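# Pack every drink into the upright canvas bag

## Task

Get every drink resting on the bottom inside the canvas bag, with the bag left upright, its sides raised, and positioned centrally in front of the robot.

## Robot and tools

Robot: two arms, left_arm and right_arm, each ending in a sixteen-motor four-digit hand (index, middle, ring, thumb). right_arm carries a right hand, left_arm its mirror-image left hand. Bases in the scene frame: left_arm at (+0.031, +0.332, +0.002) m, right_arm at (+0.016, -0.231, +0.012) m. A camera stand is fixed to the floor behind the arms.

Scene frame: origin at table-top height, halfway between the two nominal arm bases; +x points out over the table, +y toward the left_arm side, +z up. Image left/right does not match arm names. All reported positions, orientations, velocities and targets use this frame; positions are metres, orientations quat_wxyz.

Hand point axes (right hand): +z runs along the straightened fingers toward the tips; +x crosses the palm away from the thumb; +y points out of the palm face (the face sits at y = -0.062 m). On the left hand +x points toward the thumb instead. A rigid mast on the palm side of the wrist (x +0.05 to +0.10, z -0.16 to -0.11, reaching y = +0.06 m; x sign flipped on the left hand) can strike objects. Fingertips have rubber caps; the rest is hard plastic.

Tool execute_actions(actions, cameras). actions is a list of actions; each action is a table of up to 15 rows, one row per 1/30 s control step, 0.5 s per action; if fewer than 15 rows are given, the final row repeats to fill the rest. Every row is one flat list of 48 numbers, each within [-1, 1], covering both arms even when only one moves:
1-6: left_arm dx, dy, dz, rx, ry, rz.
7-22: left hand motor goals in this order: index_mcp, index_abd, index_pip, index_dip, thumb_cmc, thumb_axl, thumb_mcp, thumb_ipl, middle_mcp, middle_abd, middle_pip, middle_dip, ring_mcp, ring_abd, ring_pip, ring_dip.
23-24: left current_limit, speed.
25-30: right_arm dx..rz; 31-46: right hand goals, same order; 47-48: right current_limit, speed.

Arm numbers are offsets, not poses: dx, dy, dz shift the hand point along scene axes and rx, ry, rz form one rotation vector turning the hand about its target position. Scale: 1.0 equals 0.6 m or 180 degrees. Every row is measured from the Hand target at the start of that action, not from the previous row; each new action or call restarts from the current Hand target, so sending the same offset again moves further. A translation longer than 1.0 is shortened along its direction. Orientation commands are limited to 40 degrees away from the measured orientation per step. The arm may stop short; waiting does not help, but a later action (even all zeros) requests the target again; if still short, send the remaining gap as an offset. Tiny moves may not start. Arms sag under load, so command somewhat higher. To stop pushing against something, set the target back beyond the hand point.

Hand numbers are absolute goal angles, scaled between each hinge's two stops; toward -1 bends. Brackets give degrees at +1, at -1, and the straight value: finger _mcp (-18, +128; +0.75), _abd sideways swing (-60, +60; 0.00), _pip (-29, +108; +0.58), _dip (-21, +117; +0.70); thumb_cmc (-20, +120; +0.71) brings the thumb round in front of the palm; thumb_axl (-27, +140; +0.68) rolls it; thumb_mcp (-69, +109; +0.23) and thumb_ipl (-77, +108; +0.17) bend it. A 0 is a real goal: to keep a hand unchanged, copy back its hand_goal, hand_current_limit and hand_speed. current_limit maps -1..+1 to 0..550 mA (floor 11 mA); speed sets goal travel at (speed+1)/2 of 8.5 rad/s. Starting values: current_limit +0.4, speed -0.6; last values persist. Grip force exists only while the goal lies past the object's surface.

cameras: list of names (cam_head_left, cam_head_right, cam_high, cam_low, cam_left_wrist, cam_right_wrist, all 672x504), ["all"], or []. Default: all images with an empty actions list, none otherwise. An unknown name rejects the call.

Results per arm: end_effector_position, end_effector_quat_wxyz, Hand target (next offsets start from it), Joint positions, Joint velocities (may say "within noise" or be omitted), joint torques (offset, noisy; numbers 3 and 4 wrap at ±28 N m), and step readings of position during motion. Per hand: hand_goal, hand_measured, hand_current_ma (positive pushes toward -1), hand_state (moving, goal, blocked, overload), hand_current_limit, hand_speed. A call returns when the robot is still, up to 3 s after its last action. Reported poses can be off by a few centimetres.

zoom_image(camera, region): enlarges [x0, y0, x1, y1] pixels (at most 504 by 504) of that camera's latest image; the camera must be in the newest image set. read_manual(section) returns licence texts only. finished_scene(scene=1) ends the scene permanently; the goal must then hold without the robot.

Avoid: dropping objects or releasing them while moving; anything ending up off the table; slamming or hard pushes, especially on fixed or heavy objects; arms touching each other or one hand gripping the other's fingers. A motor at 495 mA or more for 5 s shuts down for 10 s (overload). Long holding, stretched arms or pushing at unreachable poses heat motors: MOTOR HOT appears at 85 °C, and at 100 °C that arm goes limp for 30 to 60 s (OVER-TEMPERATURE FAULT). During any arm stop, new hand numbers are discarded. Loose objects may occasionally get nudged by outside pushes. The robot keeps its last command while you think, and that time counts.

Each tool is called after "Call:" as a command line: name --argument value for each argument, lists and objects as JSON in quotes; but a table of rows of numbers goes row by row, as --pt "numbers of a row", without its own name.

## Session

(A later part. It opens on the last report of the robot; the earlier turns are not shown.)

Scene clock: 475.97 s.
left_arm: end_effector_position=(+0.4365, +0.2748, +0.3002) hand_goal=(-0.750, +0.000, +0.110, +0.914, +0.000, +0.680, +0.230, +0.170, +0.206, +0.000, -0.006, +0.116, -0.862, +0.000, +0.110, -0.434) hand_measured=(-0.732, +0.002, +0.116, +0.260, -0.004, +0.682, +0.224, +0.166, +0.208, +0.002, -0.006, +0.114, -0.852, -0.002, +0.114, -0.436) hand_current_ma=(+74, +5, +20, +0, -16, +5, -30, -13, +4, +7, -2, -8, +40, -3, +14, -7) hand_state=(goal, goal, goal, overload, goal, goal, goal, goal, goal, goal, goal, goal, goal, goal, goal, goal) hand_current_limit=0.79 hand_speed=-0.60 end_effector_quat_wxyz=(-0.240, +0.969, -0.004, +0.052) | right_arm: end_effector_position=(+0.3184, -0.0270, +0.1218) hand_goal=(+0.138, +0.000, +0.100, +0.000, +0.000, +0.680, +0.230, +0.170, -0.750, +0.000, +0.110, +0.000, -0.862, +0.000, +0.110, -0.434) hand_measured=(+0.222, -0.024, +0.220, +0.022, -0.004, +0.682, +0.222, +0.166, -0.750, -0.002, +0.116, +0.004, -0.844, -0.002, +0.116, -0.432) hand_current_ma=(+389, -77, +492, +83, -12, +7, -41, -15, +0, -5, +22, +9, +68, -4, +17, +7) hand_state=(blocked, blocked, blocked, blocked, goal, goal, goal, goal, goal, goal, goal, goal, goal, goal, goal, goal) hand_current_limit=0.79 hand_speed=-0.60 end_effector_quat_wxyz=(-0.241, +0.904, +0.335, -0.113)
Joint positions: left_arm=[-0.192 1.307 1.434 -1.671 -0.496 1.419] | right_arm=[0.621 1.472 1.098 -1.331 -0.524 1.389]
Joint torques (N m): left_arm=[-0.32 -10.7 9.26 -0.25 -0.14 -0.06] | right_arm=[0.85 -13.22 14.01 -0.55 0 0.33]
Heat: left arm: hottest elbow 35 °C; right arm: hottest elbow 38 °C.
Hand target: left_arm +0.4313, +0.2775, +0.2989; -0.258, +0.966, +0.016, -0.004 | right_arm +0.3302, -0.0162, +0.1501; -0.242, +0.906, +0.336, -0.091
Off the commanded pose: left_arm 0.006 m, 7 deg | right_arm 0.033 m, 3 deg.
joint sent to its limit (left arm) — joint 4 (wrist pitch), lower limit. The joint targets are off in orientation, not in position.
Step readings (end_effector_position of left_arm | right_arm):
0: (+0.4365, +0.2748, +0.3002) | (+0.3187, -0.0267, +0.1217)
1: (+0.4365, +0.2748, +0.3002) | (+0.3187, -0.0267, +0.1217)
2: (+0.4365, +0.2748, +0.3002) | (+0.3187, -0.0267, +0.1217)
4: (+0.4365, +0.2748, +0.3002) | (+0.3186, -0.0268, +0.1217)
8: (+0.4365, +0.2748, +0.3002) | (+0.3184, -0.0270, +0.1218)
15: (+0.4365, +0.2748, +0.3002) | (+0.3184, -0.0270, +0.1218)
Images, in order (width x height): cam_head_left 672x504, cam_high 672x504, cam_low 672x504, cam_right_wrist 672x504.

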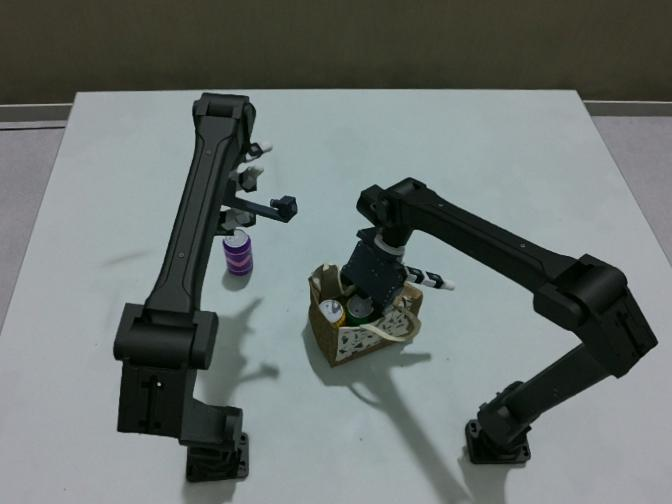

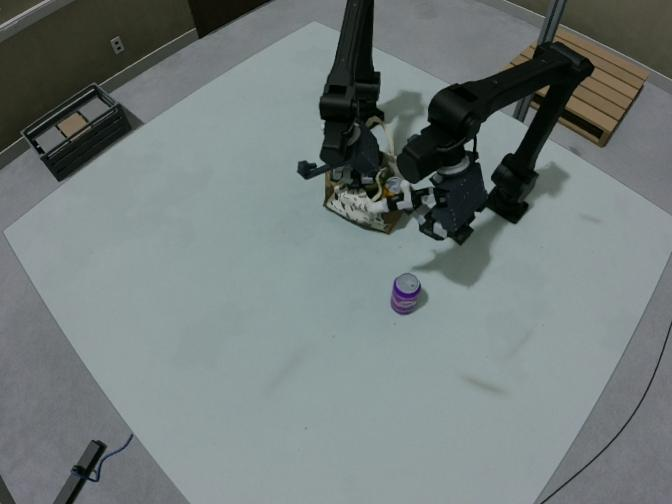

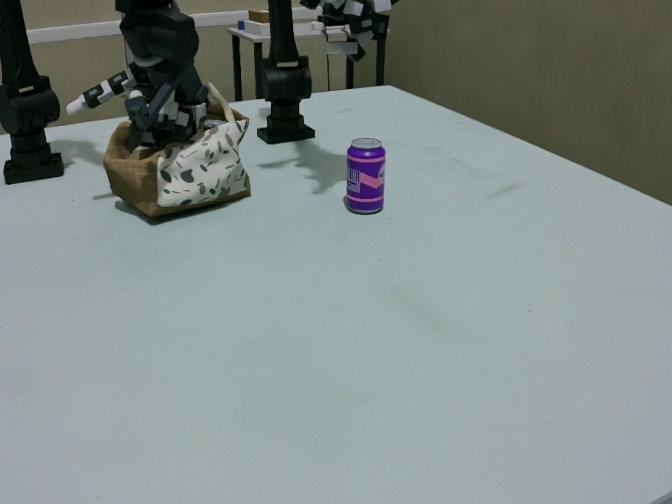

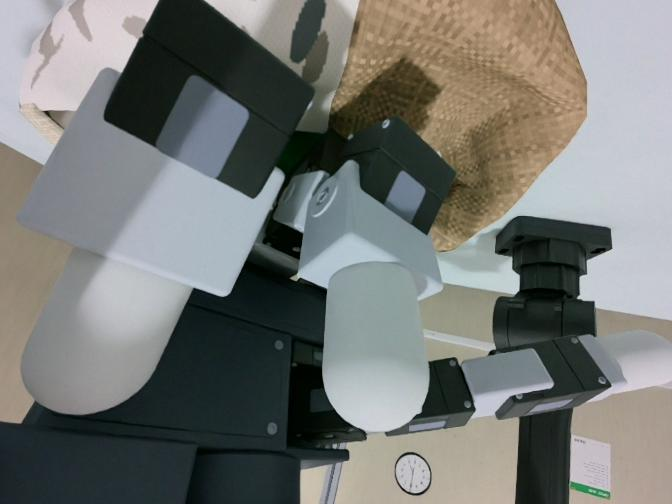

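Call:
zoom_image --camera "cam_low" --region '[80, 60, 280, 240]'

Call:
zoom_image --camera "cam_head_left" --region '[290, 220, 460, 380]'

Scaled by 2.520.

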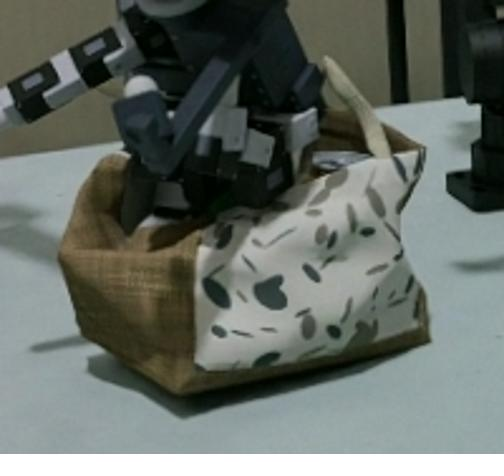

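Scaled by 2.965.

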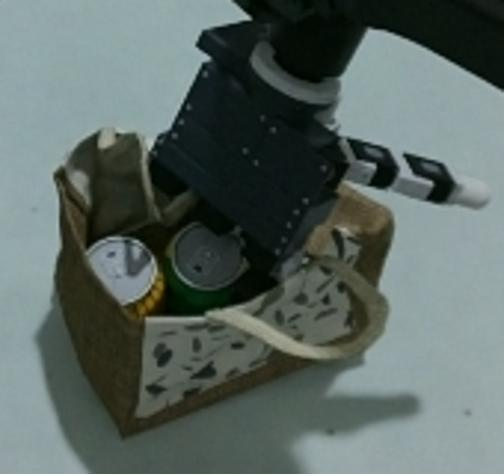

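Call:
execute_actions --actions '[[[0,0,0,0,0,0,-0.75,0,0.11,0.913,0,0.68,0.23,0.17,0.205,0,-0.007,0.116,-0.863,0,0.11,-0.435,0.79,-0.6,0,0,-0.02,0,0,0,0.2,0,0.25,0.02,0,0.68,0.23,0.17,-0.75,0,0.11,0.0,-0.863,0,0.11,-0.435,0.79,-0.6],[0,0,0,0,0,0,-0.75,0,0.11,0.913,0,0.68,0.23,0.17,0.205,0,-0.007,0.116,-0.863,0,0.11,-0.435,0.79,-0.6,0.01,-0.02,-0.04,0,0,0,0.25,0,0.4,0.04,0,0.68,0.23,0.17,-0.75,0,0.11,0.0,-0.863,0,0.11,-0.435,0.79,-0.6]],[[0,0,0,0,0,0,-0.75,0,0.11,0.913,0,0.68,0.23,0.17,0.205,0,-0.007,0.116,-0.863,0,0.11,-0.435,0.79,-0.6,0.01,-0.02,-0.01,0,0,0,0.3,0,0.5,0.04,0,0.68,0.23,0.17,-0.75,0,0.11,0.0,-0.863,0,0.11,-0.435,0.79,-0.6],[0,0,0,0,0,0,-0.75,0,0.11,0.913,0,0.68,0.23,0.17,0.205,0,-0.007,0.116,-0.863,0,0.11,-0.435,0.79,-0.6,0.02,-0.04,-0.01,0,0,0,0.342,0,0.577,0.043,0,0.68,0.23,0.17,-0.75,0,0.11,0.0,-0.863,0,0.11,-0.435,0.79,-0.6]]]' --cameras '["cam_head_left","cam_low","cam_high","cam_right_wrist"]'

Call:
zoom_image --camera "cam_low" --region '[80, 60, 280, 240]'

Call:
zoom_image --camera "cam_head_left" --region '[290, 220, 460, 380]'

Scene clock: 479.70 s.
left_arm: end_effector_position=(+0.4365, +0.2748, +0.3002) hand_goal=(-0.750, +0.000, +0.110, +0.914, +0.000, +0.680, +0.230, +0.170, +0.206, +0.000, -0.006, +0.116, -0.862, +0.000, +0.110, -0.434) hand_measured=(-0.732, +0.002, +0.116, +0.260, -0.004, +0.682, +0.224, +0.166, +0.208, +0.002, -0.006, +0.114, -0.852, -0.002, +0.114, -0.436) hand_current_ma=(+74, +5, +20, +0, -16, +5, -30, -13, +4, +7, -2, -8, +40, -3, +14, -7) hand_state=(goal, goal, goal, overload, goal, goal, goal, goal, goal, goal, goal, goal, goal, goal, goal, goal) hand_current_limit=0.79 hand_speed=-0.60 end_effector_quat_wxyz=(-0.240, +0.969, -0.004, +0.052) | right_arm: end_effector_position=(+0.3427, -0.0514, +0.1204) hand_goal=(+0.342, +0.000, +0.578, +0.044, +0.000, +0.680, +0.230, +0.170, -0.750, +0.000, +0.110, +0.000, -0.862, +0.000, +0.110, -0.434) hand_measured=(+0.344, +0.002, +0.578, +0.044, -0.004, +0.682, +0.222, +0.166, -0.742, -0.002, +0.116, +0.004, -0.844, -0.002, +0.116, -0.432) hand_current_ma=(+5, +6, -1, +2, -13, +7, -38, -15, +26, -5, +22, +9, +68, -4, +17, +7) hand_state=(goal, goal, goal, goal, goal, goal, goal, goal, goal, goal, goal, goal, goal, goal, goal, goal) hand_current_limit=0.79 hand_speed=-0.60 end_effector_quat_wxyz=(-0.241, +0.907, +0.334, -0.090)
Joint positions: left_arm=[-0.192 1.307 1.434 -1.671 -0.496 1.419] | right_arm=[0.541 1.472 1.098 -1.324 -0.507 1.316]
Joint torques (N m): left_arm=[-0.38 -10.7 9.26 -0.24 -0.14 -0.06] | right_arm=[-0.32 -10.34 10.14 0.18 -0.25 -0.04]
Heat: left arm: hottest elbow 34 °C; right arm: hottest elbow 38 °C.
Hand target: left_arm +0.4313, +0.2775, +0.2989; -0.258, +0.966, +0.016, -0.004 | right_arm +0.3481, -0.0521, +0.1201; -0.242, +0.906, +0.336, -0.091
Off the commanded pose: left_arm 0.006 m, 7 deg | right_arm 0.005 m, 0 deg.
joint sent to its limit (left arm) — joint 4 (wrist pitch), lower limit. The joint targets are off in orientation, not in position.
Step readings (end_effector_position of left_arm | right_arm):
0: (+0.4365, +0.2748, +0.3002) | (+0.3184, -0.0270, +0.1218)
1: (+0.4365, +0.2748, +0.3002) | (+0.3184, -0.0270, +0.1218)
2: (+0.4365, +0.2748, +0.3002) | (+0.3184, -0.0270, +0.1218)
4: (+0.4365, +0.2748, +0.3002) | (+0.3193, -0.0283, +0.1217)
8: (+0.4365, +0.2748, +0.3002) | (+0.3209, -0.0290, +0.1215)
15: (+0.4365, +0.2748, +0.3002) | (+0.3220, -0.0292, +0.1214)
16: (+0.4365, +0.2748, +0.3002) | (+0.3222, -0.0293, +0.1214)
17: (+0.4365, +0.2748, +0.3002) | (+0.3227, -0.0297, +0.1213)
19: (+0.4365, +0.2748, +0.3002) | (+0.3260, -0.0328, +0.1211)
23: (+0.4365, +0.2748, +0.3002) | (+0.3363, -0.0454, +0.1208)
30: (+0.4365, +0.2748, +0.3002) | (+0.3422, -0.0516, +0.1205)
Images, in order (width x height): cam_head_left 672x504, cam_high 672x504, cam_low 672x504, cam_right_wrist 672x504.

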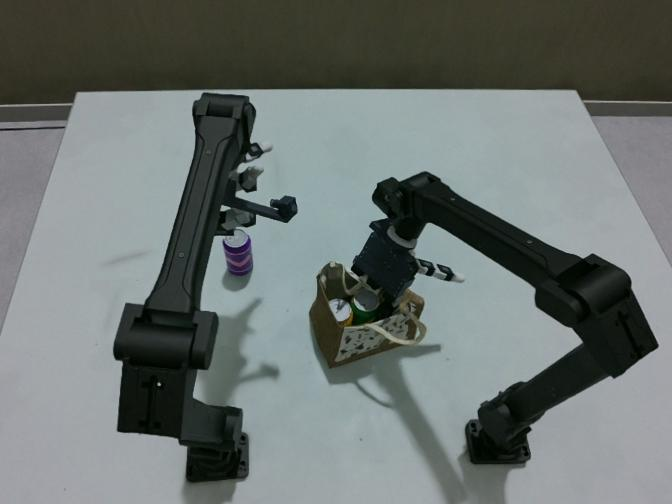

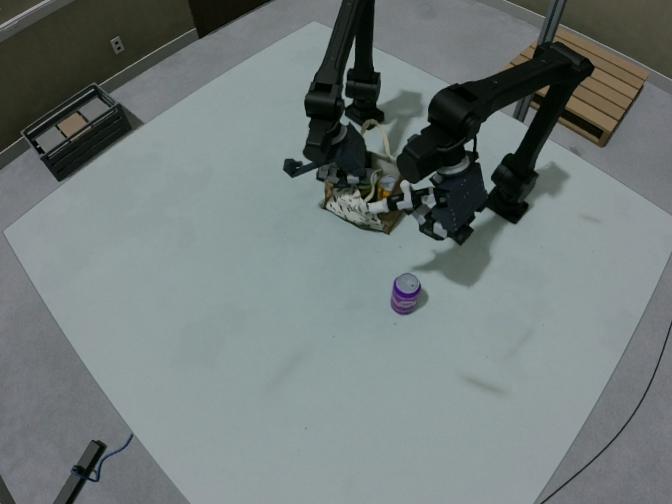

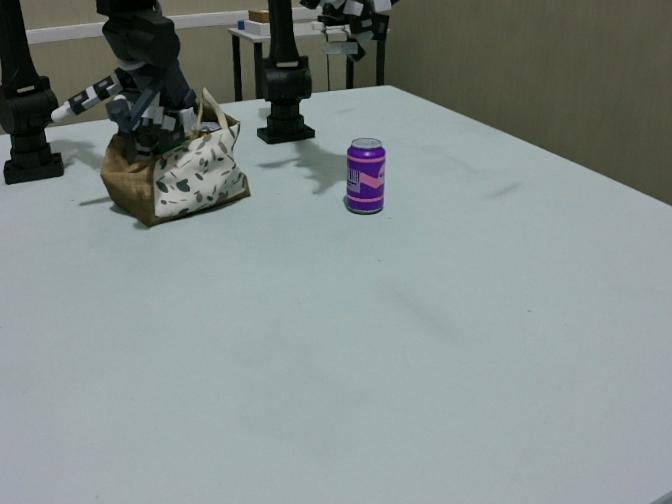

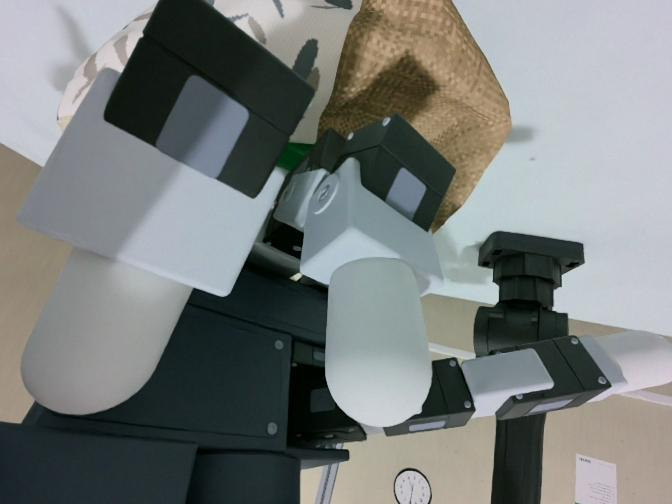

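Scaled by 2.520.

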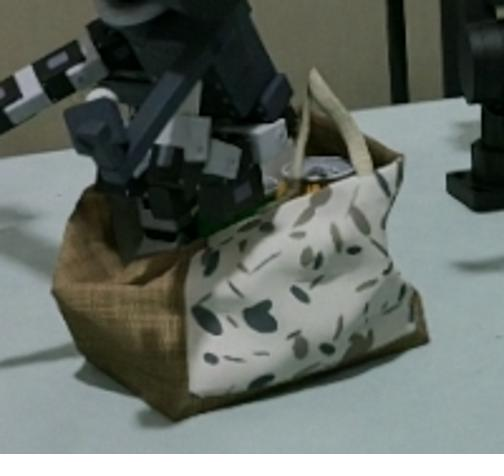

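Scaled by 2.965.

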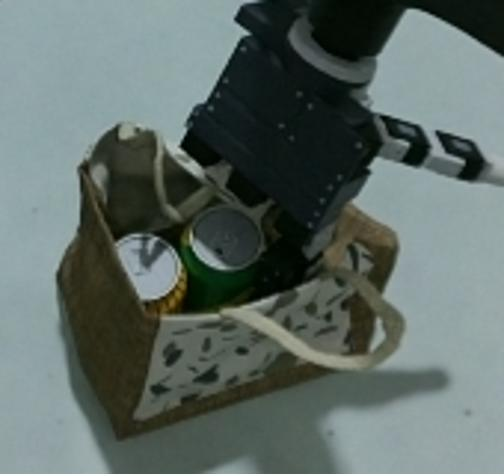

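Call:
execute_actions --actions '[[[0,0,0,0,0,0,-0.75,0,0.11,0.913,0,0.68,0.23,0.17,0.205,0,-0.007,0.116,-0.863,0,0.11,-0.435,0.79,-0.6,0.012,0.0,0.05,0,0,0,0.342,0,0.577,0.043,0,0.68,0.23,0.17,-0.75,0,0.11,0.0,-0.863,0,0.11,-0.435,0.79,-0.6]],[[0,0,0,0,0,0,-0.75,0,0.11,0.913,0,0.68,0.23,0.17,0.205,0,-0.007,0.116,-0.863,0,0.11,-0.435,0.79,-0.6,0.012,0.0,0.05,0,0,0,0.342,0,0.577,0.043,0,0.68,0.23,0.17,-0.75,0,0.11,0.0,-0.863,0,0.11,-0.435,0.79,-0.6]]]' --cameras '["cam_head_left","cam_low","cam_high","cam_right_wrist"]'

Call:
zoom_image --camera "cam_low" --region '[80, 60, 280, 240]'

Call:
zoom_image --camera "cam_head_left" --region '[290, 220, 460, 380]'

Scene clock: 481.57 s.
left_arm: end_effector_position=(+0.4365, +0.2748, +0.3002) hand_goal=(-0.750, +0.000, +0.110, +0.914, +0.000, +0.680, +0.230, +0.170, +0.206, +0.000, -0.006, +0.116, -0.862, +0.000, +0.110, -0.434) hand_measured=(-0.732, +0.002, +0.116, +0.260, -0.004, +0.682, +0.224, +0.166, +0.208, +0.002, -0.006, +0.114, -0.852, -0.002, +0.114, -0.436) hand_current_ma=(+74, +5, +20, +0, -16, +5, -30, -13, +4, +7, -2, -8, +40, -3, +14, -7) hand_state=(goal, goal, goal, overload, goal, goal, goal, goal, goal, goal, goal, goal, goal, goal, goal, goal) hand_current_limit=0.79 hand_speed=-0.60 end_effector_quat_wxyz=(-0.240, +0.969, -0.004, +0.052) | right_arm: end_effector_position=(+0.3462, -0.0508, +0.1624) hand_goal=(+0.342, +0.000, +0.578, +0.044, +0.000, +0.680, +0.230, +0.170, -0.750, +0.000, +0.110, +0.000, -0.862, +0.000, +0.110, -0.434) hand_measured=(+0.356, -0.018, +0.588, +0.050, -0.004, +0.682, +0.222, +0.166, -0.742, -0.002, +0.116, +0.004, -0.844, -0.002, +0.116, -0.432) hand_current_ma=(+52, -55, +37, +23, -13, +7, -38, -15, +30, -5, +22, +9, +68, -4, +17, +7) hand_state=(goal, goal, goal, goal, goal, goal, goal, goal, goal, goal, goal, goal, goal, goal, goal, goal) hand_current_limit=0.79 hand_speed=-0.60 end_effector_quat_wxyz=(-0.240, +0.903, +0.340, -0.109)
Joint positions: left_arm=[-0.192 1.307 1.434 -1.671 -0.496 1.419] | right_arm=[0.538 1.472 1.209 -1.484 -0.507 1.285]
Joint torques (N m): left_arm=[-0.32 -10.7 9.26 -0.23 -0.14 -0.06] | right_arm=[-1.38 -11.4 13.42 -0.25 -0.13 0.11]
Heat: left arm: hottest elbow 34 °C; right arm: hottest elbow 38 °C.
Hand target: left_arm +0.4313, +0.2775, +0.2989; -0.258, +0.966, +0.016, -0.004 | right_arm +0.3625, -0.0521, +0.1801; -0.242, +0.906, +0.336, -0.091
Off the commanded pose: left_arm 0.006 m, 7 deg | right_arm 0.024 m, 2 deg.
joint sent to its limit (left arm) — joint 4 (wrist pitch), lower limit. The joint targets are off in orientation, not in position.
Step readings (end_effector_position of left_arm | right_arm):
0: (+0.4365, +0.2748, +0.3002) | (+0.3427, -0.0513, +0.1204)
1: (+0.4365, +0.2748, +0.3002) | (+0.3424, -0.0515, +0.1204)
2: (+0.4365, +0.2748, +0.3002) | (+0.3406, -0.0525, +0.1207)
4: (+0.4365, +0.2748, +0.3002) | (+0.3362, -0.0550, +0.1223)
8: (+0.4365, +0.2748, +0.3002) | (+0.3367, -0.0555, +0.1288)
15: (+0.4365, +0.2748, +0.3002) | (+0.3375, -0.0550, +0.1333)
16: (+0.4365, +0.2748, +0.3002) | (+0.3375, -0.0550, +0.1336)
17: (+0.4365, +0.2748, +0.3002) | (+0.3372, -0.0554, +0.1353)
19: (+0.4365, +0.2748, +0.3002) | (+0.3376, -0.0552, +0.1412)
23: (+0.4365, +0.2748, +0.3002) | (+0.3432, -0.0524, +0.1559)
30: (+0.4365, +0.2748, +0.3002) | (+0.3463, -0.0507, +0.1624)
Images, in order (width x height): cam_head_left 672x504, cam_high 672x504, cam_low 672x504, cam_right_wrist 672x504.

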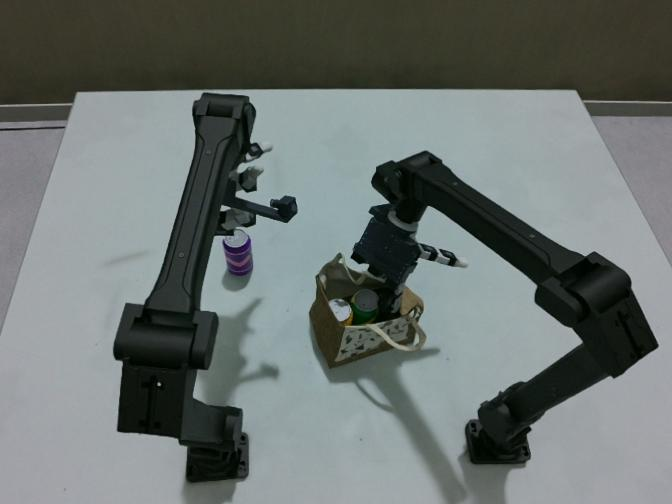

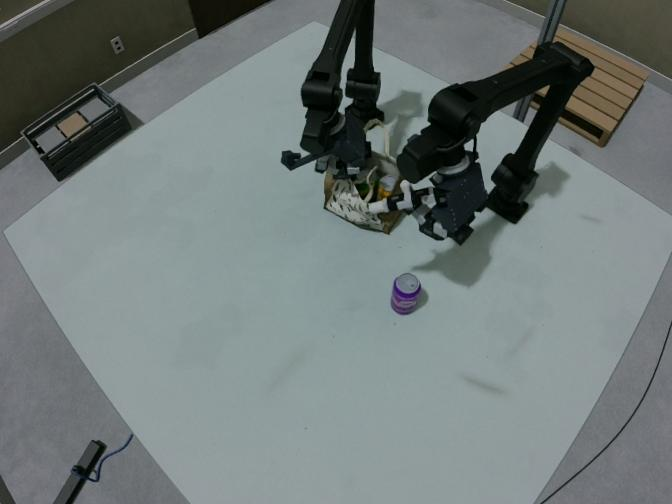

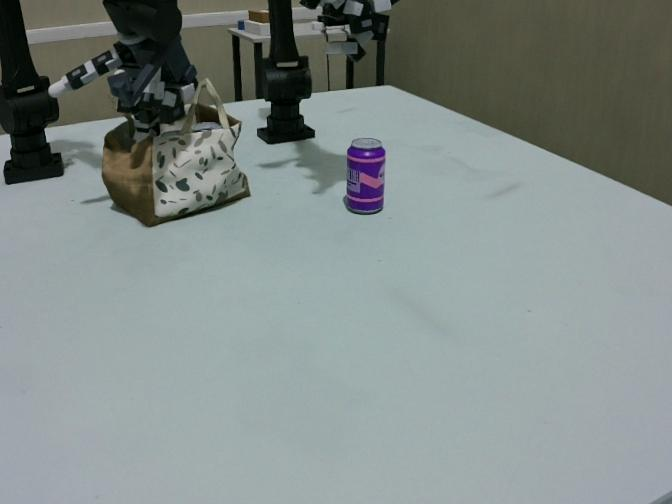

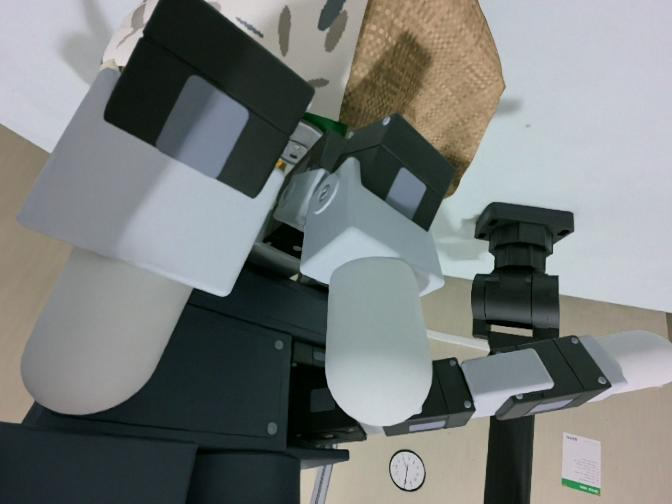

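Scaled by 2.520.

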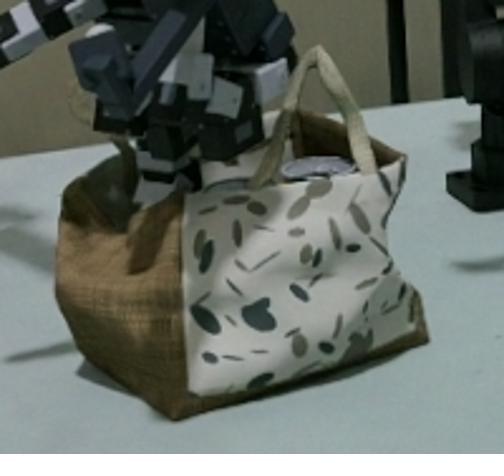

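Scaled by 2.965.

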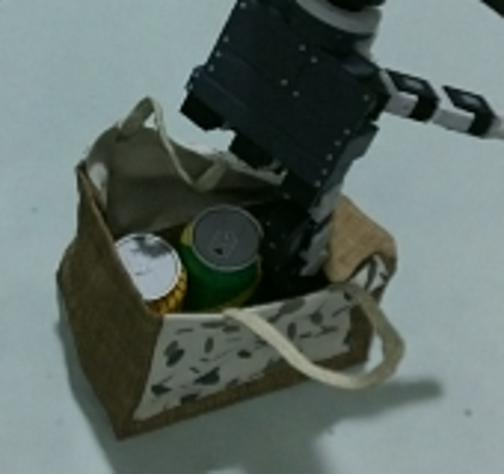

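Call:
execute_actions --actions '[[[0,0,0,0,0,0,-0.75,0,0.11,0.913,0,0.68,0.23,0.17,0.205,0,-0.007,0.116,-0.863,0,0.11,-0.435,0.79,-0.6,0.012,-0.02,0.04,0,0,0,0.342,0,0.577,0.043,0,0.68,0.23,0.17,-0.75,0,0.11,0.0,-0.863,0,0.11,-0.435,0.79,-0.6]]]' --cameras '["cam_head_left","cam_low","cam_high","cam_right_wrist"]'

Call:
zoom_image --camera "cam_low" --region '[80, 60, 280, 240]'

Call:
zoom_image --camera "cam_head_left" --region '[290, 220, 460, 380]'

Scene clock: 482.70 s.
left_arm: end_effector_position=(+0.4365, +0.2748, +0.3002) hand_goal=(-0.750, +0.000, +0.110, +0.914, +0.000, +0.680, +0.230, +0.170, +0.206, +0.000, -0.006, +0.116, -0.862, +0.000, +0.110, -0.434) hand_measured=(-0.732, +0.002, +0.116, +0.260, -0.004, +0.682, +0.224, +0.166, +0.208, +0.002, -0.006, +0.114, -0.852, -0.002, +0.114, -0.436) hand_current_ma=(+74, +5, +20, +0, -16, +5, -30, -13, +4, +7, -2, -8, +40, -3, +14, -7) hand_state=(goal, goal, goal, overload, goal, goal, goal, goal, goal, goal, goal, goal, goal, goal, goal, goal) hand_current_limit=0.79 hand_speed=-0.60 end_effector_quat_wxyz=(-0.240, +0.969, -0.004, +0.052) | right_arm: end_effector_position=(+0.3570, -0.0617, +0.1859) hand_goal=(+0.342, +0.000, +0.578, +0.044, +0.000, +0.680, +0.230, +0.170, -0.750, +0.000, +0.110, +0.000, -0.862, +0.000, +0.110, -0.434) hand_measured=(+0.362, -0.028, +0.594, +0.054, -0.004, +0.682, +0.222, +0.166, -0.742, -0.002, +0.116, +0.004, -0.844, -0.002, +0.116, -0.432) hand_current_ma=(+79, -97, +55, +34, -13, +7, -38, -15, +30, -5, +22, +9, +68, -4, +17, +7) hand_state=(goal, blocked, goal, goal, goal, goal, goal, goal, goal, goal, goal, goal, goal, goal, goal, goal) hand_current_limit=0.79 hand_speed=-0.60 end_effector_quat_wxyz=(-0.243, +0.902, +0.339, -0.107)
Joint positions: left_arm=[-0.192 1.307 1.434 -1.671 -0.496 1.419] | right_arm=[0.5 1.471 1.272 -1.563 -0.505 1.244]
Joint torques (N m): left_arm=[-0.38 -10.75 9.26 -0.23 -0.14 -0.07] | right_arm=[-1.03 -12.16 13.24 -0.32 0.02 0.1]
Heat: left arm: hottest elbow 34 °C; right arm: hottest elbow 38 °C.
Hand target: left_arm +0.4313, +0.2775, +0.2989; -0.258, +0.966, +0.016, -0.004 | right_arm +0.3697, -0.0642, +0.2042; -0.242, +0.906, +0.336, -0.091
Off the commanded pose: left_arm 0.006 m, 7 deg | right_arm 0.022 m, 2 deg.
joint sent to its limit (left arm) — joint 4 (wrist pitch), lower limit. The joint targets are off in orientation, not in position.
Step readings (end_effector_position of left_arm | right_arm):
0: (+0.4365, +0.2748, +0.3002) | (+0.3462, -0.0508, +0.1624)
1: (+0.4365, +0.2748, +0.3002) | (+0.3463, -0.0509, +0.1627)
2: (+0.4365, +0.2748, +0.3002) | (+0.3459, -0.0516, +0.1637)
4: (+0.4365, +0.2748, +0.3002) | (+0.3465, -0.0538, +0.1684)
8: (+0.4365, +0.2748, +0.3002) | (+0.3537, -0.0585, +0.1806)
15: (+0.4365, +0.2748, +0.3002) | (+0.3570, -0.0617, +0.1859)
Images, in order (width x height): cam_head_left 672x504, cam_high 672x504, cam_low 672x504, cam_right_wrist 672x504.

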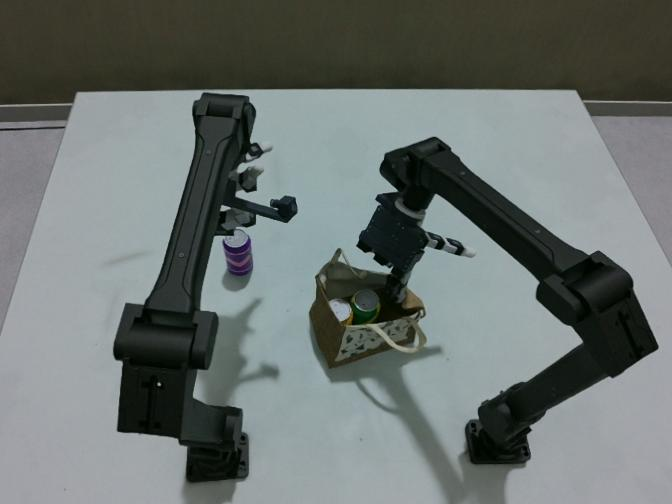

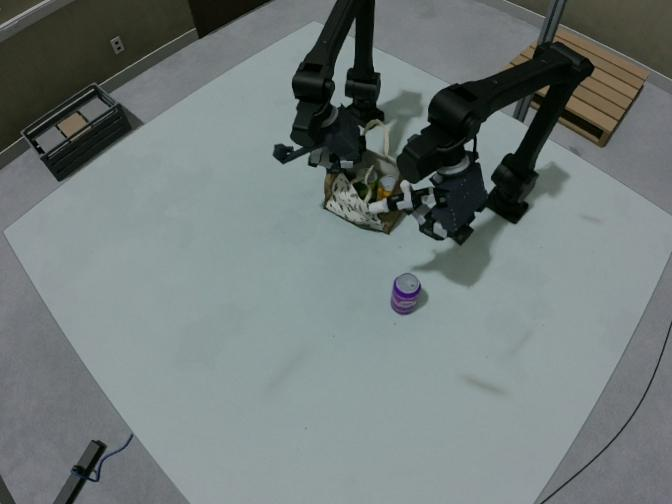

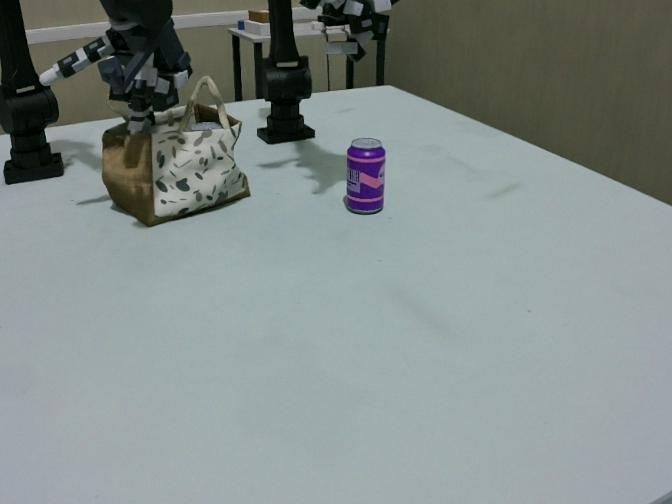

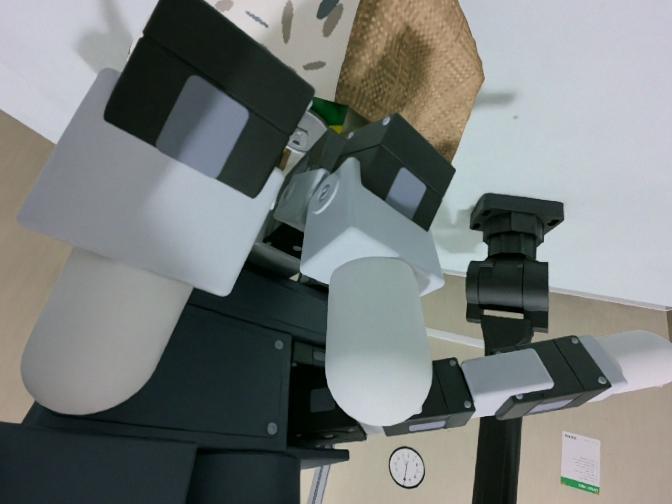

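Scaled by 2.520.

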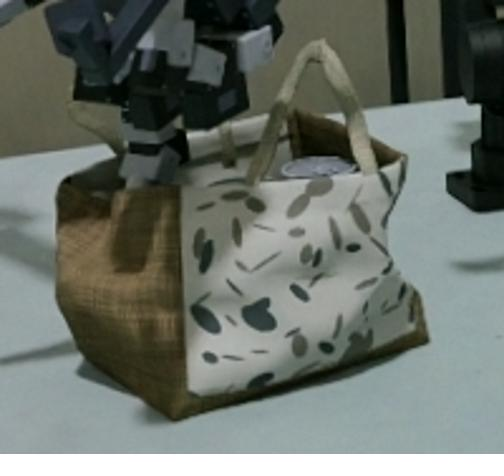

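Scaled by 2.965.

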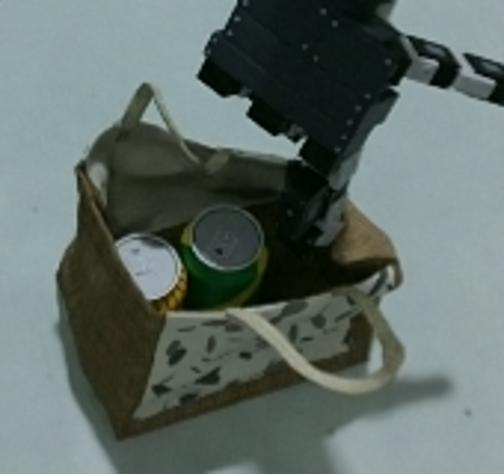

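Call:
execute_actions --actions '[[[0,0,0,0,0,0,-0.75,0,0.11,0.913,0,0.68,0.23,0.17,0.205,0,-0.007,0.116,-0.863,0,0.11,-0.435,0.79,-0.6,0.0,-0.03,0.01,0,0,0,0.342,0,0.577,0.043,0,0.68,0.23,0.17,-0.75,0,0.11,0.0,-0.863,0,0.11,-0.435,0.79,-0.6]],[[0,0,0,0,0,0,-0.75,0,0.11,0.913,0,0.68,0.23,0.17,0.205,0,-0.007,0.116,-0.863,0,0.11,-0.435,0.79,-0.6,-0.02,-0.01,0.01,0,0,0,0.342,0,0.577,0.043,0,0.68,0.23,0.17,-0.75,0,0.11,0.0,-0.863,0,0.11,-0.435,0.79,-0.6]]]' --cameras '["cam_head_left","cam_low","cam_high","cam_right_wrist"]'

Call:
zoom_image --camera "cam_low" --region '[80, 60, 280, 240]'

Call:
zoom_image --camera "cam_head_left" --region '[290, 220, 460, 380]'

Scene clock: 484.37 s.
left_arm: end_effector_position=(+0.4365, +0.2748, +0.3002) hand_goal=(-0.750, +0.000, +0.110, +0.914, +0.000, +0.680, +0.230, +0.170, +0.206, +0.000, -0.006, +0.116, -0.862, +0.000, +0.110, -0.434) hand_measured=(-0.732, +0.002, +0.116, +0.260, -0.004, +0.682, +0.224, +0.166, +0.208, +0.002, -0.006, +0.114, -0.852, -0.002, +0.114, -0.436) hand_current_ma=(+74, +5, +20, +0, -16, +5, -30, -13, +4, +7, -2, -8, +40, -3, +14, -7) hand_state=(goal, goal, goal, overload, goal, goal, goal, goal, goal, goal, goal, goal, goal, goal, goal, goal) hand_current_limit=0.79 hand_speed=-0.60 end_effector_quat_wxyz=(-0.240, +0.969, -0.004, +0.052) | right_arm: end_effector_position=(+0.3536, -0.0810, +0.2042) hand_goal=(+0.342, +0.000, +0.578, +0.044, +0.000, +0.680, +0.230, +0.170, -0.750, +0.000, +0.110, +0.000, -0.862, +0.000, +0.110, -0.434) hand_measured=(+0.352, -0.036, +0.592, +0.054, -0.004, +0.682, +0.222, +0.166, -0.742, -0.002, +0.116, +0.004, -0.844, -0.002, +0.116, -0.432) hand_current_ma=(+37, -127, +50, +34, -13, +7, -38, -15, +30, -5, +22, +9, +68, -4, +17, +7) hand_state=(goal, blocked, goal, goal, goal, goal, goal, goal, goal, goal, goal, goal, goal, goal, goal, goal) hand_current_limit=0.79 hand_speed=-0.60 end_effector_quat_wxyz=(-0.244, +0.901, +0.345, -0.097)
Joint positions: left_arm=[-0.192 1.307 1.434 -1.671 -0.496 1.419] | right_arm=[0.46 1.424 1.272 -1.613 -0.497 1.193]
Joint torques (N m): left_arm=[-0.38 -10.7 9.29 -0.23 -0.14 -0.06] | right_arm=[-1.14 -12.22 11.36 -0.39 -0.04 0.14]
Heat: left arm: hottest elbow 34 °C; right arm: hottest elbow 38 °C.
Hand target: left_arm +0.4313, +0.2775, +0.2989; -0.258, +0.966, +0.016, -0.004 | right_arm +0.3577, -0.0882, +0.2162; -0.242, +0.906, +0.336, -0.090
Off the commanded pose: left_arm 0.006 m, 7 deg | right_arm 0.015 m, 1 deg.
joint sent to its limit (left arm) — joint 4 (wrist pitch), lower limit. The joint targets are off in orientation, not in position.
Step readings (end_effector_position of left_arm | right_arm):
0: (+0.4365, +0.2748, +0.3002) | (+0.3570, -0.0616, +0.1858)
1: (+0.4365, +0.2748, +0.3002) | (+0.3570, -0.0617, +0.1859)
2: (+0.4365, +0.2748, +0.3002) | (+0.3567, -0.0623, +0.1859)
4: (+0.4365, +0.2748, +0.3002) | (+0.3564, -0.0649, +0.1863)
8: (+0.4365, +0.2748, +0.3002) | (+0.3583, -0.0728, +0.1880)
15: (+0.4365, +0.2748, +0.3002) | (+0.3584, -0.0767, +0.1901)
16: (+0.4365, +0.2748, +0.3002) | (+0.3583, -0.0767, +0.1901)
17: (+0.4365, +0.2748, +0.3002) | (+0.3582, -0.0768, +0.1904)
19: (+0.4365, +0.2748, +0.3002) | (+0.3575, -0.0772, +0.1923)
23: (+0.4365, +0.2748, +0.3002) | (+0.3549, -0.0790, +0.1992)
30: (+0.4365, +0.2748, +0.3002) | (+0.3535, -0.0809, +0.2042)
Images, in order (width x height): cam_head_left 672x504, cam_high 672x504, cam_low 672x504, cam_right_wrist 672x504.

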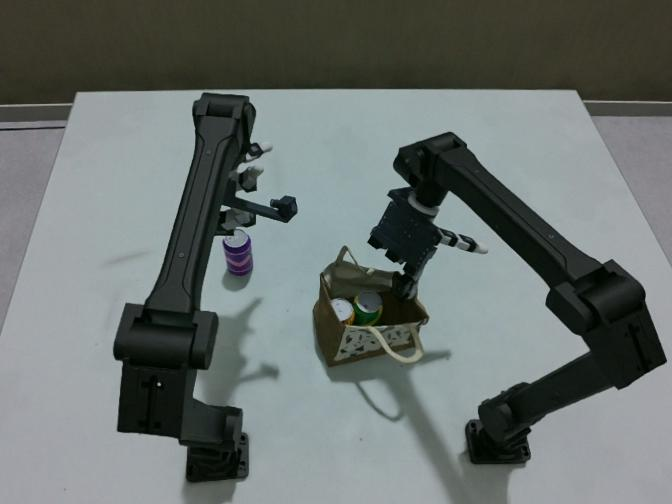

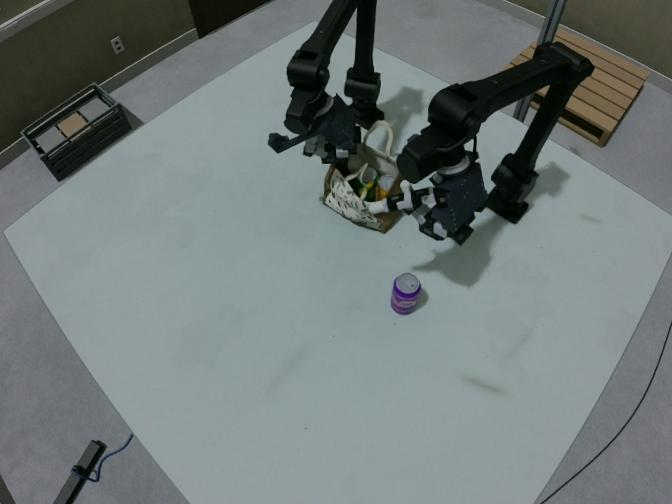

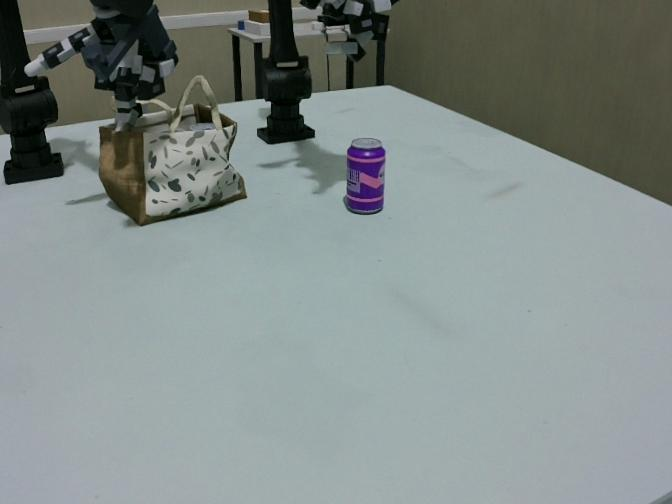

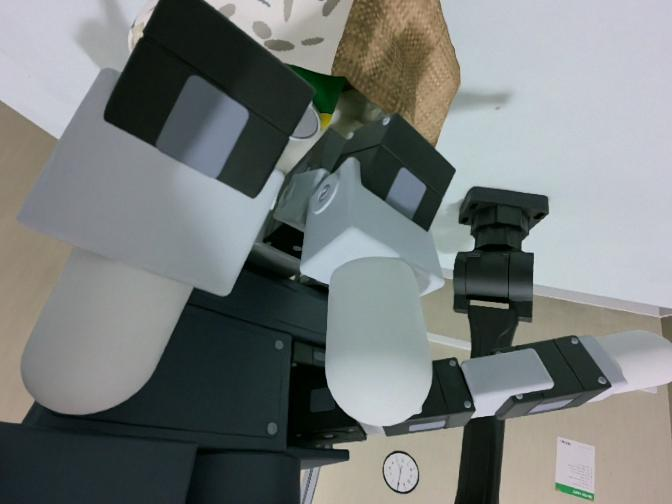

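Scaled by 2.520.

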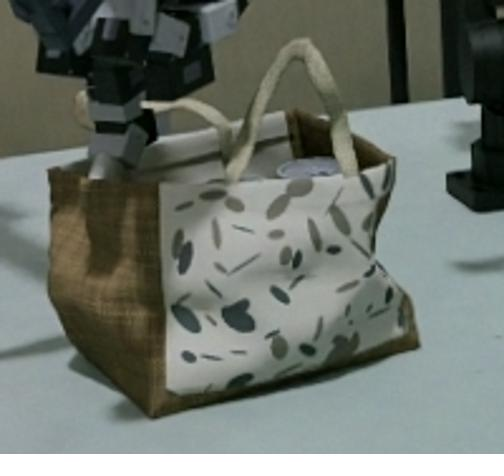

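Scaled by 2.965.

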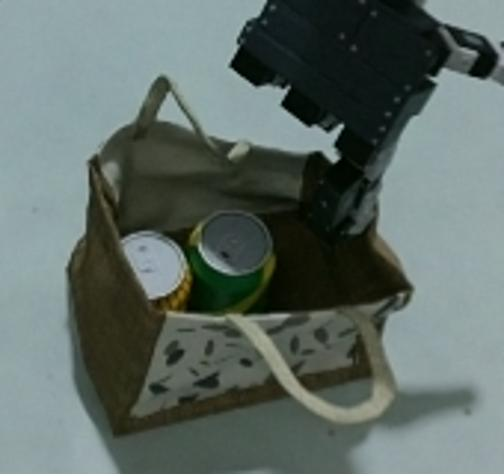

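Call:
execute_actions --actions '[[[0,0,0,0,0,0,-0.75,0,0.11,0.913,0,0.68,0.23,0.17,0.205,0,-0.007,0.116,-0.863,0,0.11,-0.435,0.79,-0.6,0.01,0.02,0.02,0,0,0,0.342,0,0.577,0.3,0,0.68,0.23,0.17,-0.75,0,0.11,0.0,-0.863,0,0.11,-0.435,0.79,-0.6],[0,0,0,0,0,0,-0.75,0,0.11,0.913,0,0.68,0.23,0.17,0.205,0,-0.007,0.116,-0.863,0,0.11,-0.435,0.79,-0.6,0.01,0.02,0.08,0,0,0,0.342,0,0.577,0.6,0,0.68,0.23,0.17,-0.75,0,0.11,0.0,-0.863,0,0.11,-0.435,0.79,-0.6]],[[0,0,0,0,0,0,-0.75,0,0.11,0.913,0,0.68,0.23,0.17,0.205,0,-0.007,0.116,-0.863,0,0.11,-0.435,0.79,-0.6,0.02,0.0,0.08,0,0,0,0.342,0,0.577,0.7,0,0.68,0.23,0.17,-0.75,0,0.11,0.0,-0.863,0,0.11,-0.435,0.79,-0.6]]]' --cameras '["cam_head_left","cam_low"]'

Call:
zoom_image --camera "cam_low" --region '[80, 60, 280, 240]'

Call:
zoom_image --camera "cam_head_left" --region '[290, 220, 460, 380]'

Scene clock: 486.17 s.
left_arm: end_effector_position=(+0.4365, +0.2748, +0.3002) hand_goal=(-0.750, +0.000, +0.110, +0.914, +0.000, +0.680, +0.230, +0.170, +0.206, +0.000, -0.006, +0.116, -0.862, +0.000, +0.110, -0.434) hand_measured=(-0.732, +0.002, +0.116, +0.260, -0.004, +0.682, +0.224, +0.166, +0.208, +0.002, -0.006, +0.114, -0.852, -0.002, +0.114, -0.436) hand_current_ma=(+74, +5, +20, +0, -16, +5, -30, -13, +4, +7, -2, -8, +40, -3, +14, -7) hand_state=(goal, goal, goal, overload, goal, goal, goal, goal, goal, goal, goal, goal, goal, goal, goal, goal) hand_current_limit=0.79 hand_speed=-0.60 end_effector_quat_wxyz=(-0.240, +0.969, -0.004, +0.052) | right_arm: end_effector_position=(+0.3674, -0.0827, +0.2950) hand_goal=(+0.342, +0.000, +0.578, +0.700, +0.000, +0.680, +0.230, +0.170, -0.750, +0.000, +0.110, +0.000, -0.862, +0.000, +0.110, -0.434) hand_measured=(+0.344, -0.002, +0.580, +0.698, -0.004, +0.682, +0.222, +0.166, -0.742, -0.002, +0.116, +0.004, -0.844, -0.002, +0.116, -0.432) hand_current_ma=(+4, -8, +8, -9, -13, +7, -38, -15, +30, -5, +22, +9, +68, -4, +17, +7) hand_state=(goal, goal, goal, goal, goal, goal, goal, goal, goal, goal, goal, goal, goal, goal, goal, goal) hand_current_limit=0.79 hand_speed=-0.60 end_effector_quat_wxyz=(-0.229, +0.920, +0.317, -0.018)
Joint positions: left_arm=[-0.192 1.307 1.434 -1.671 -0.496 1.419] | right_arm=[0.46 1.342 1.438 -1.67 -0.463 1.31]
Joint torques (N m): left_arm=[-0.32 -10.75 9.28 -0.24 -0.14 -0.06] | right_arm=[0.56 -9.93 14.04 0.51 -0.1 0.17]
Heat: left arm: hottest elbow 34 °C; right arm: hottest elbow 38 °C.
Hand target: left_arm +0.4313, +0.2775, +0.2989; -0.258, +0.966, +0.016, -0.004 | right_arm +0.3756, -0.0761, +0.3122; -0.242, +0.906, +0.336, -0.091
Off the commanded pose: left_arm 0.006 m, 7 deg | right_arm 0.020 m, 9 deg.
joint sent to its limit (left arm) — joint 4 (wrist pitch), lower limit. The joint targets are off in orientation, not in position.
joint sent to its limit (right arm) — joint 4 (wrist pitch), lower limit. The joint targets are off in orientation, not in position.
Step readings (end_effector_position of left_arm | right_arm):
0: (+0.4365, +0.2748, +0.3002) | (+0.3536, -0.0810, +0.2041)
1: (+0.4365, +0.2748, +0.3002) | (+0.3535, -0.0811, +0.2042)
2: (+0.4365, +0.2748, +0.3002) | (+0.3531, -0.0813, +0.2044)
4: (+0.4365, +0.2748, +0.3002) | (+0.3524, -0.0819, +0.2078)
8: (+0.4365, +0.2748, +0.3002) | (+0.3546, -0.0823, +0.2249)
15: (+0.4365, +0.2748, +0.3002) | (+0.3548, -0.0830, +0.2456)
16: (+0.4365, +0.2748, +0.3002) | (+0.3550, -0.0831, +0.2462)
17: (+0.4365, +0.2748, +0.3002) | (+0.3558, -0.0839, +0.2477)
19: (+0.4365, +0.2748, +0.3002) | (+0.3582, -0.0847, +0.2526)
23: (+0.4365, +0.2748, +0.3002) | (+0.3652, -0.0833, +0.2738)
30: (+0.4365, +0.2748, +0.3002) | (+0.3678, -0.0825, +0.2950)
Images, in order (width x height): cam_head_left 672x504, cam_low 672x504.

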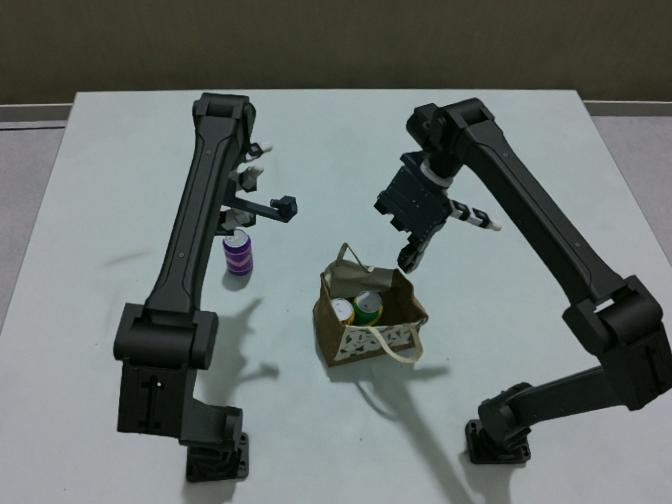

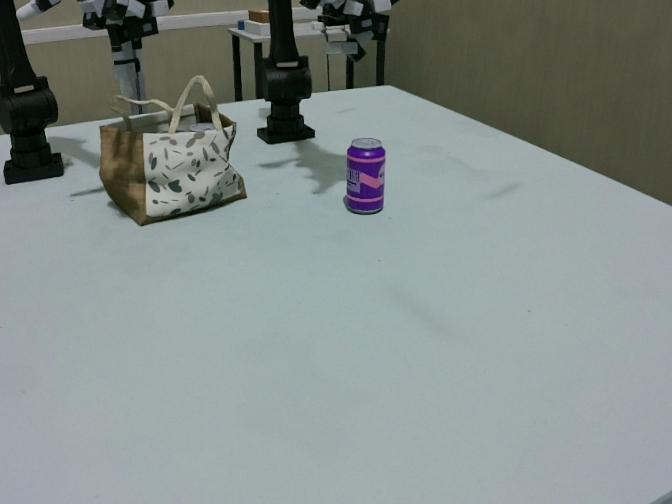

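Scaled by 2.520.

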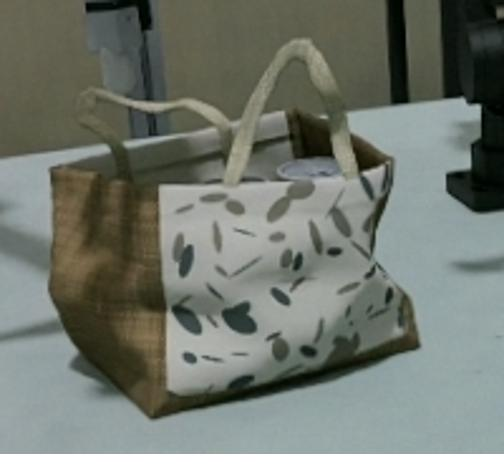

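Scaled by 2.965.

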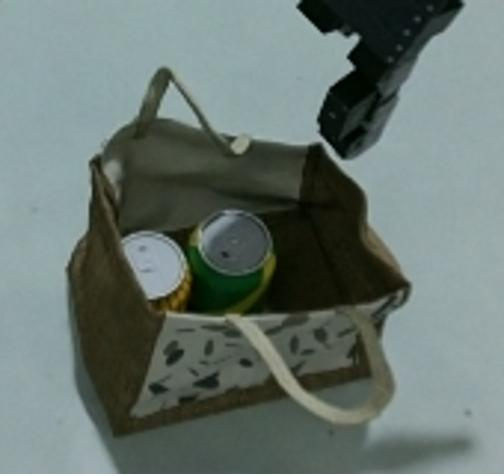

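Call:
zoom_image --camera "cam_head_left" --region '[200, 210, 280, 290]'

Call:
zoom_image --camera "cam_low" --region '[320, 120, 410, 220]'

Scaled by 6.300.

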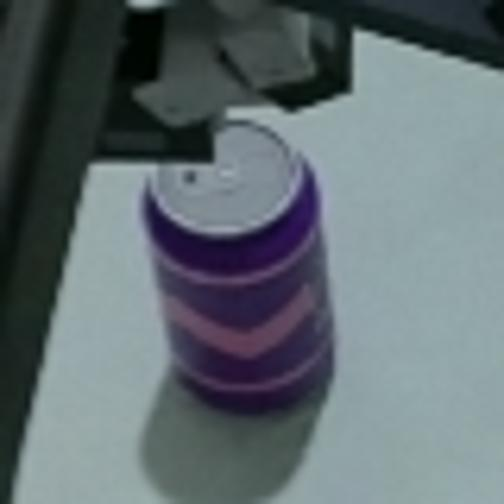

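Scaled by 5.040.

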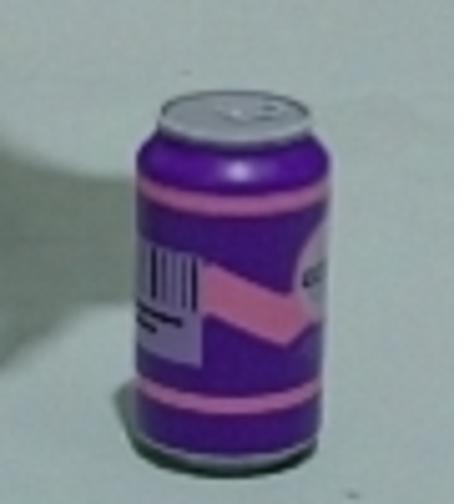

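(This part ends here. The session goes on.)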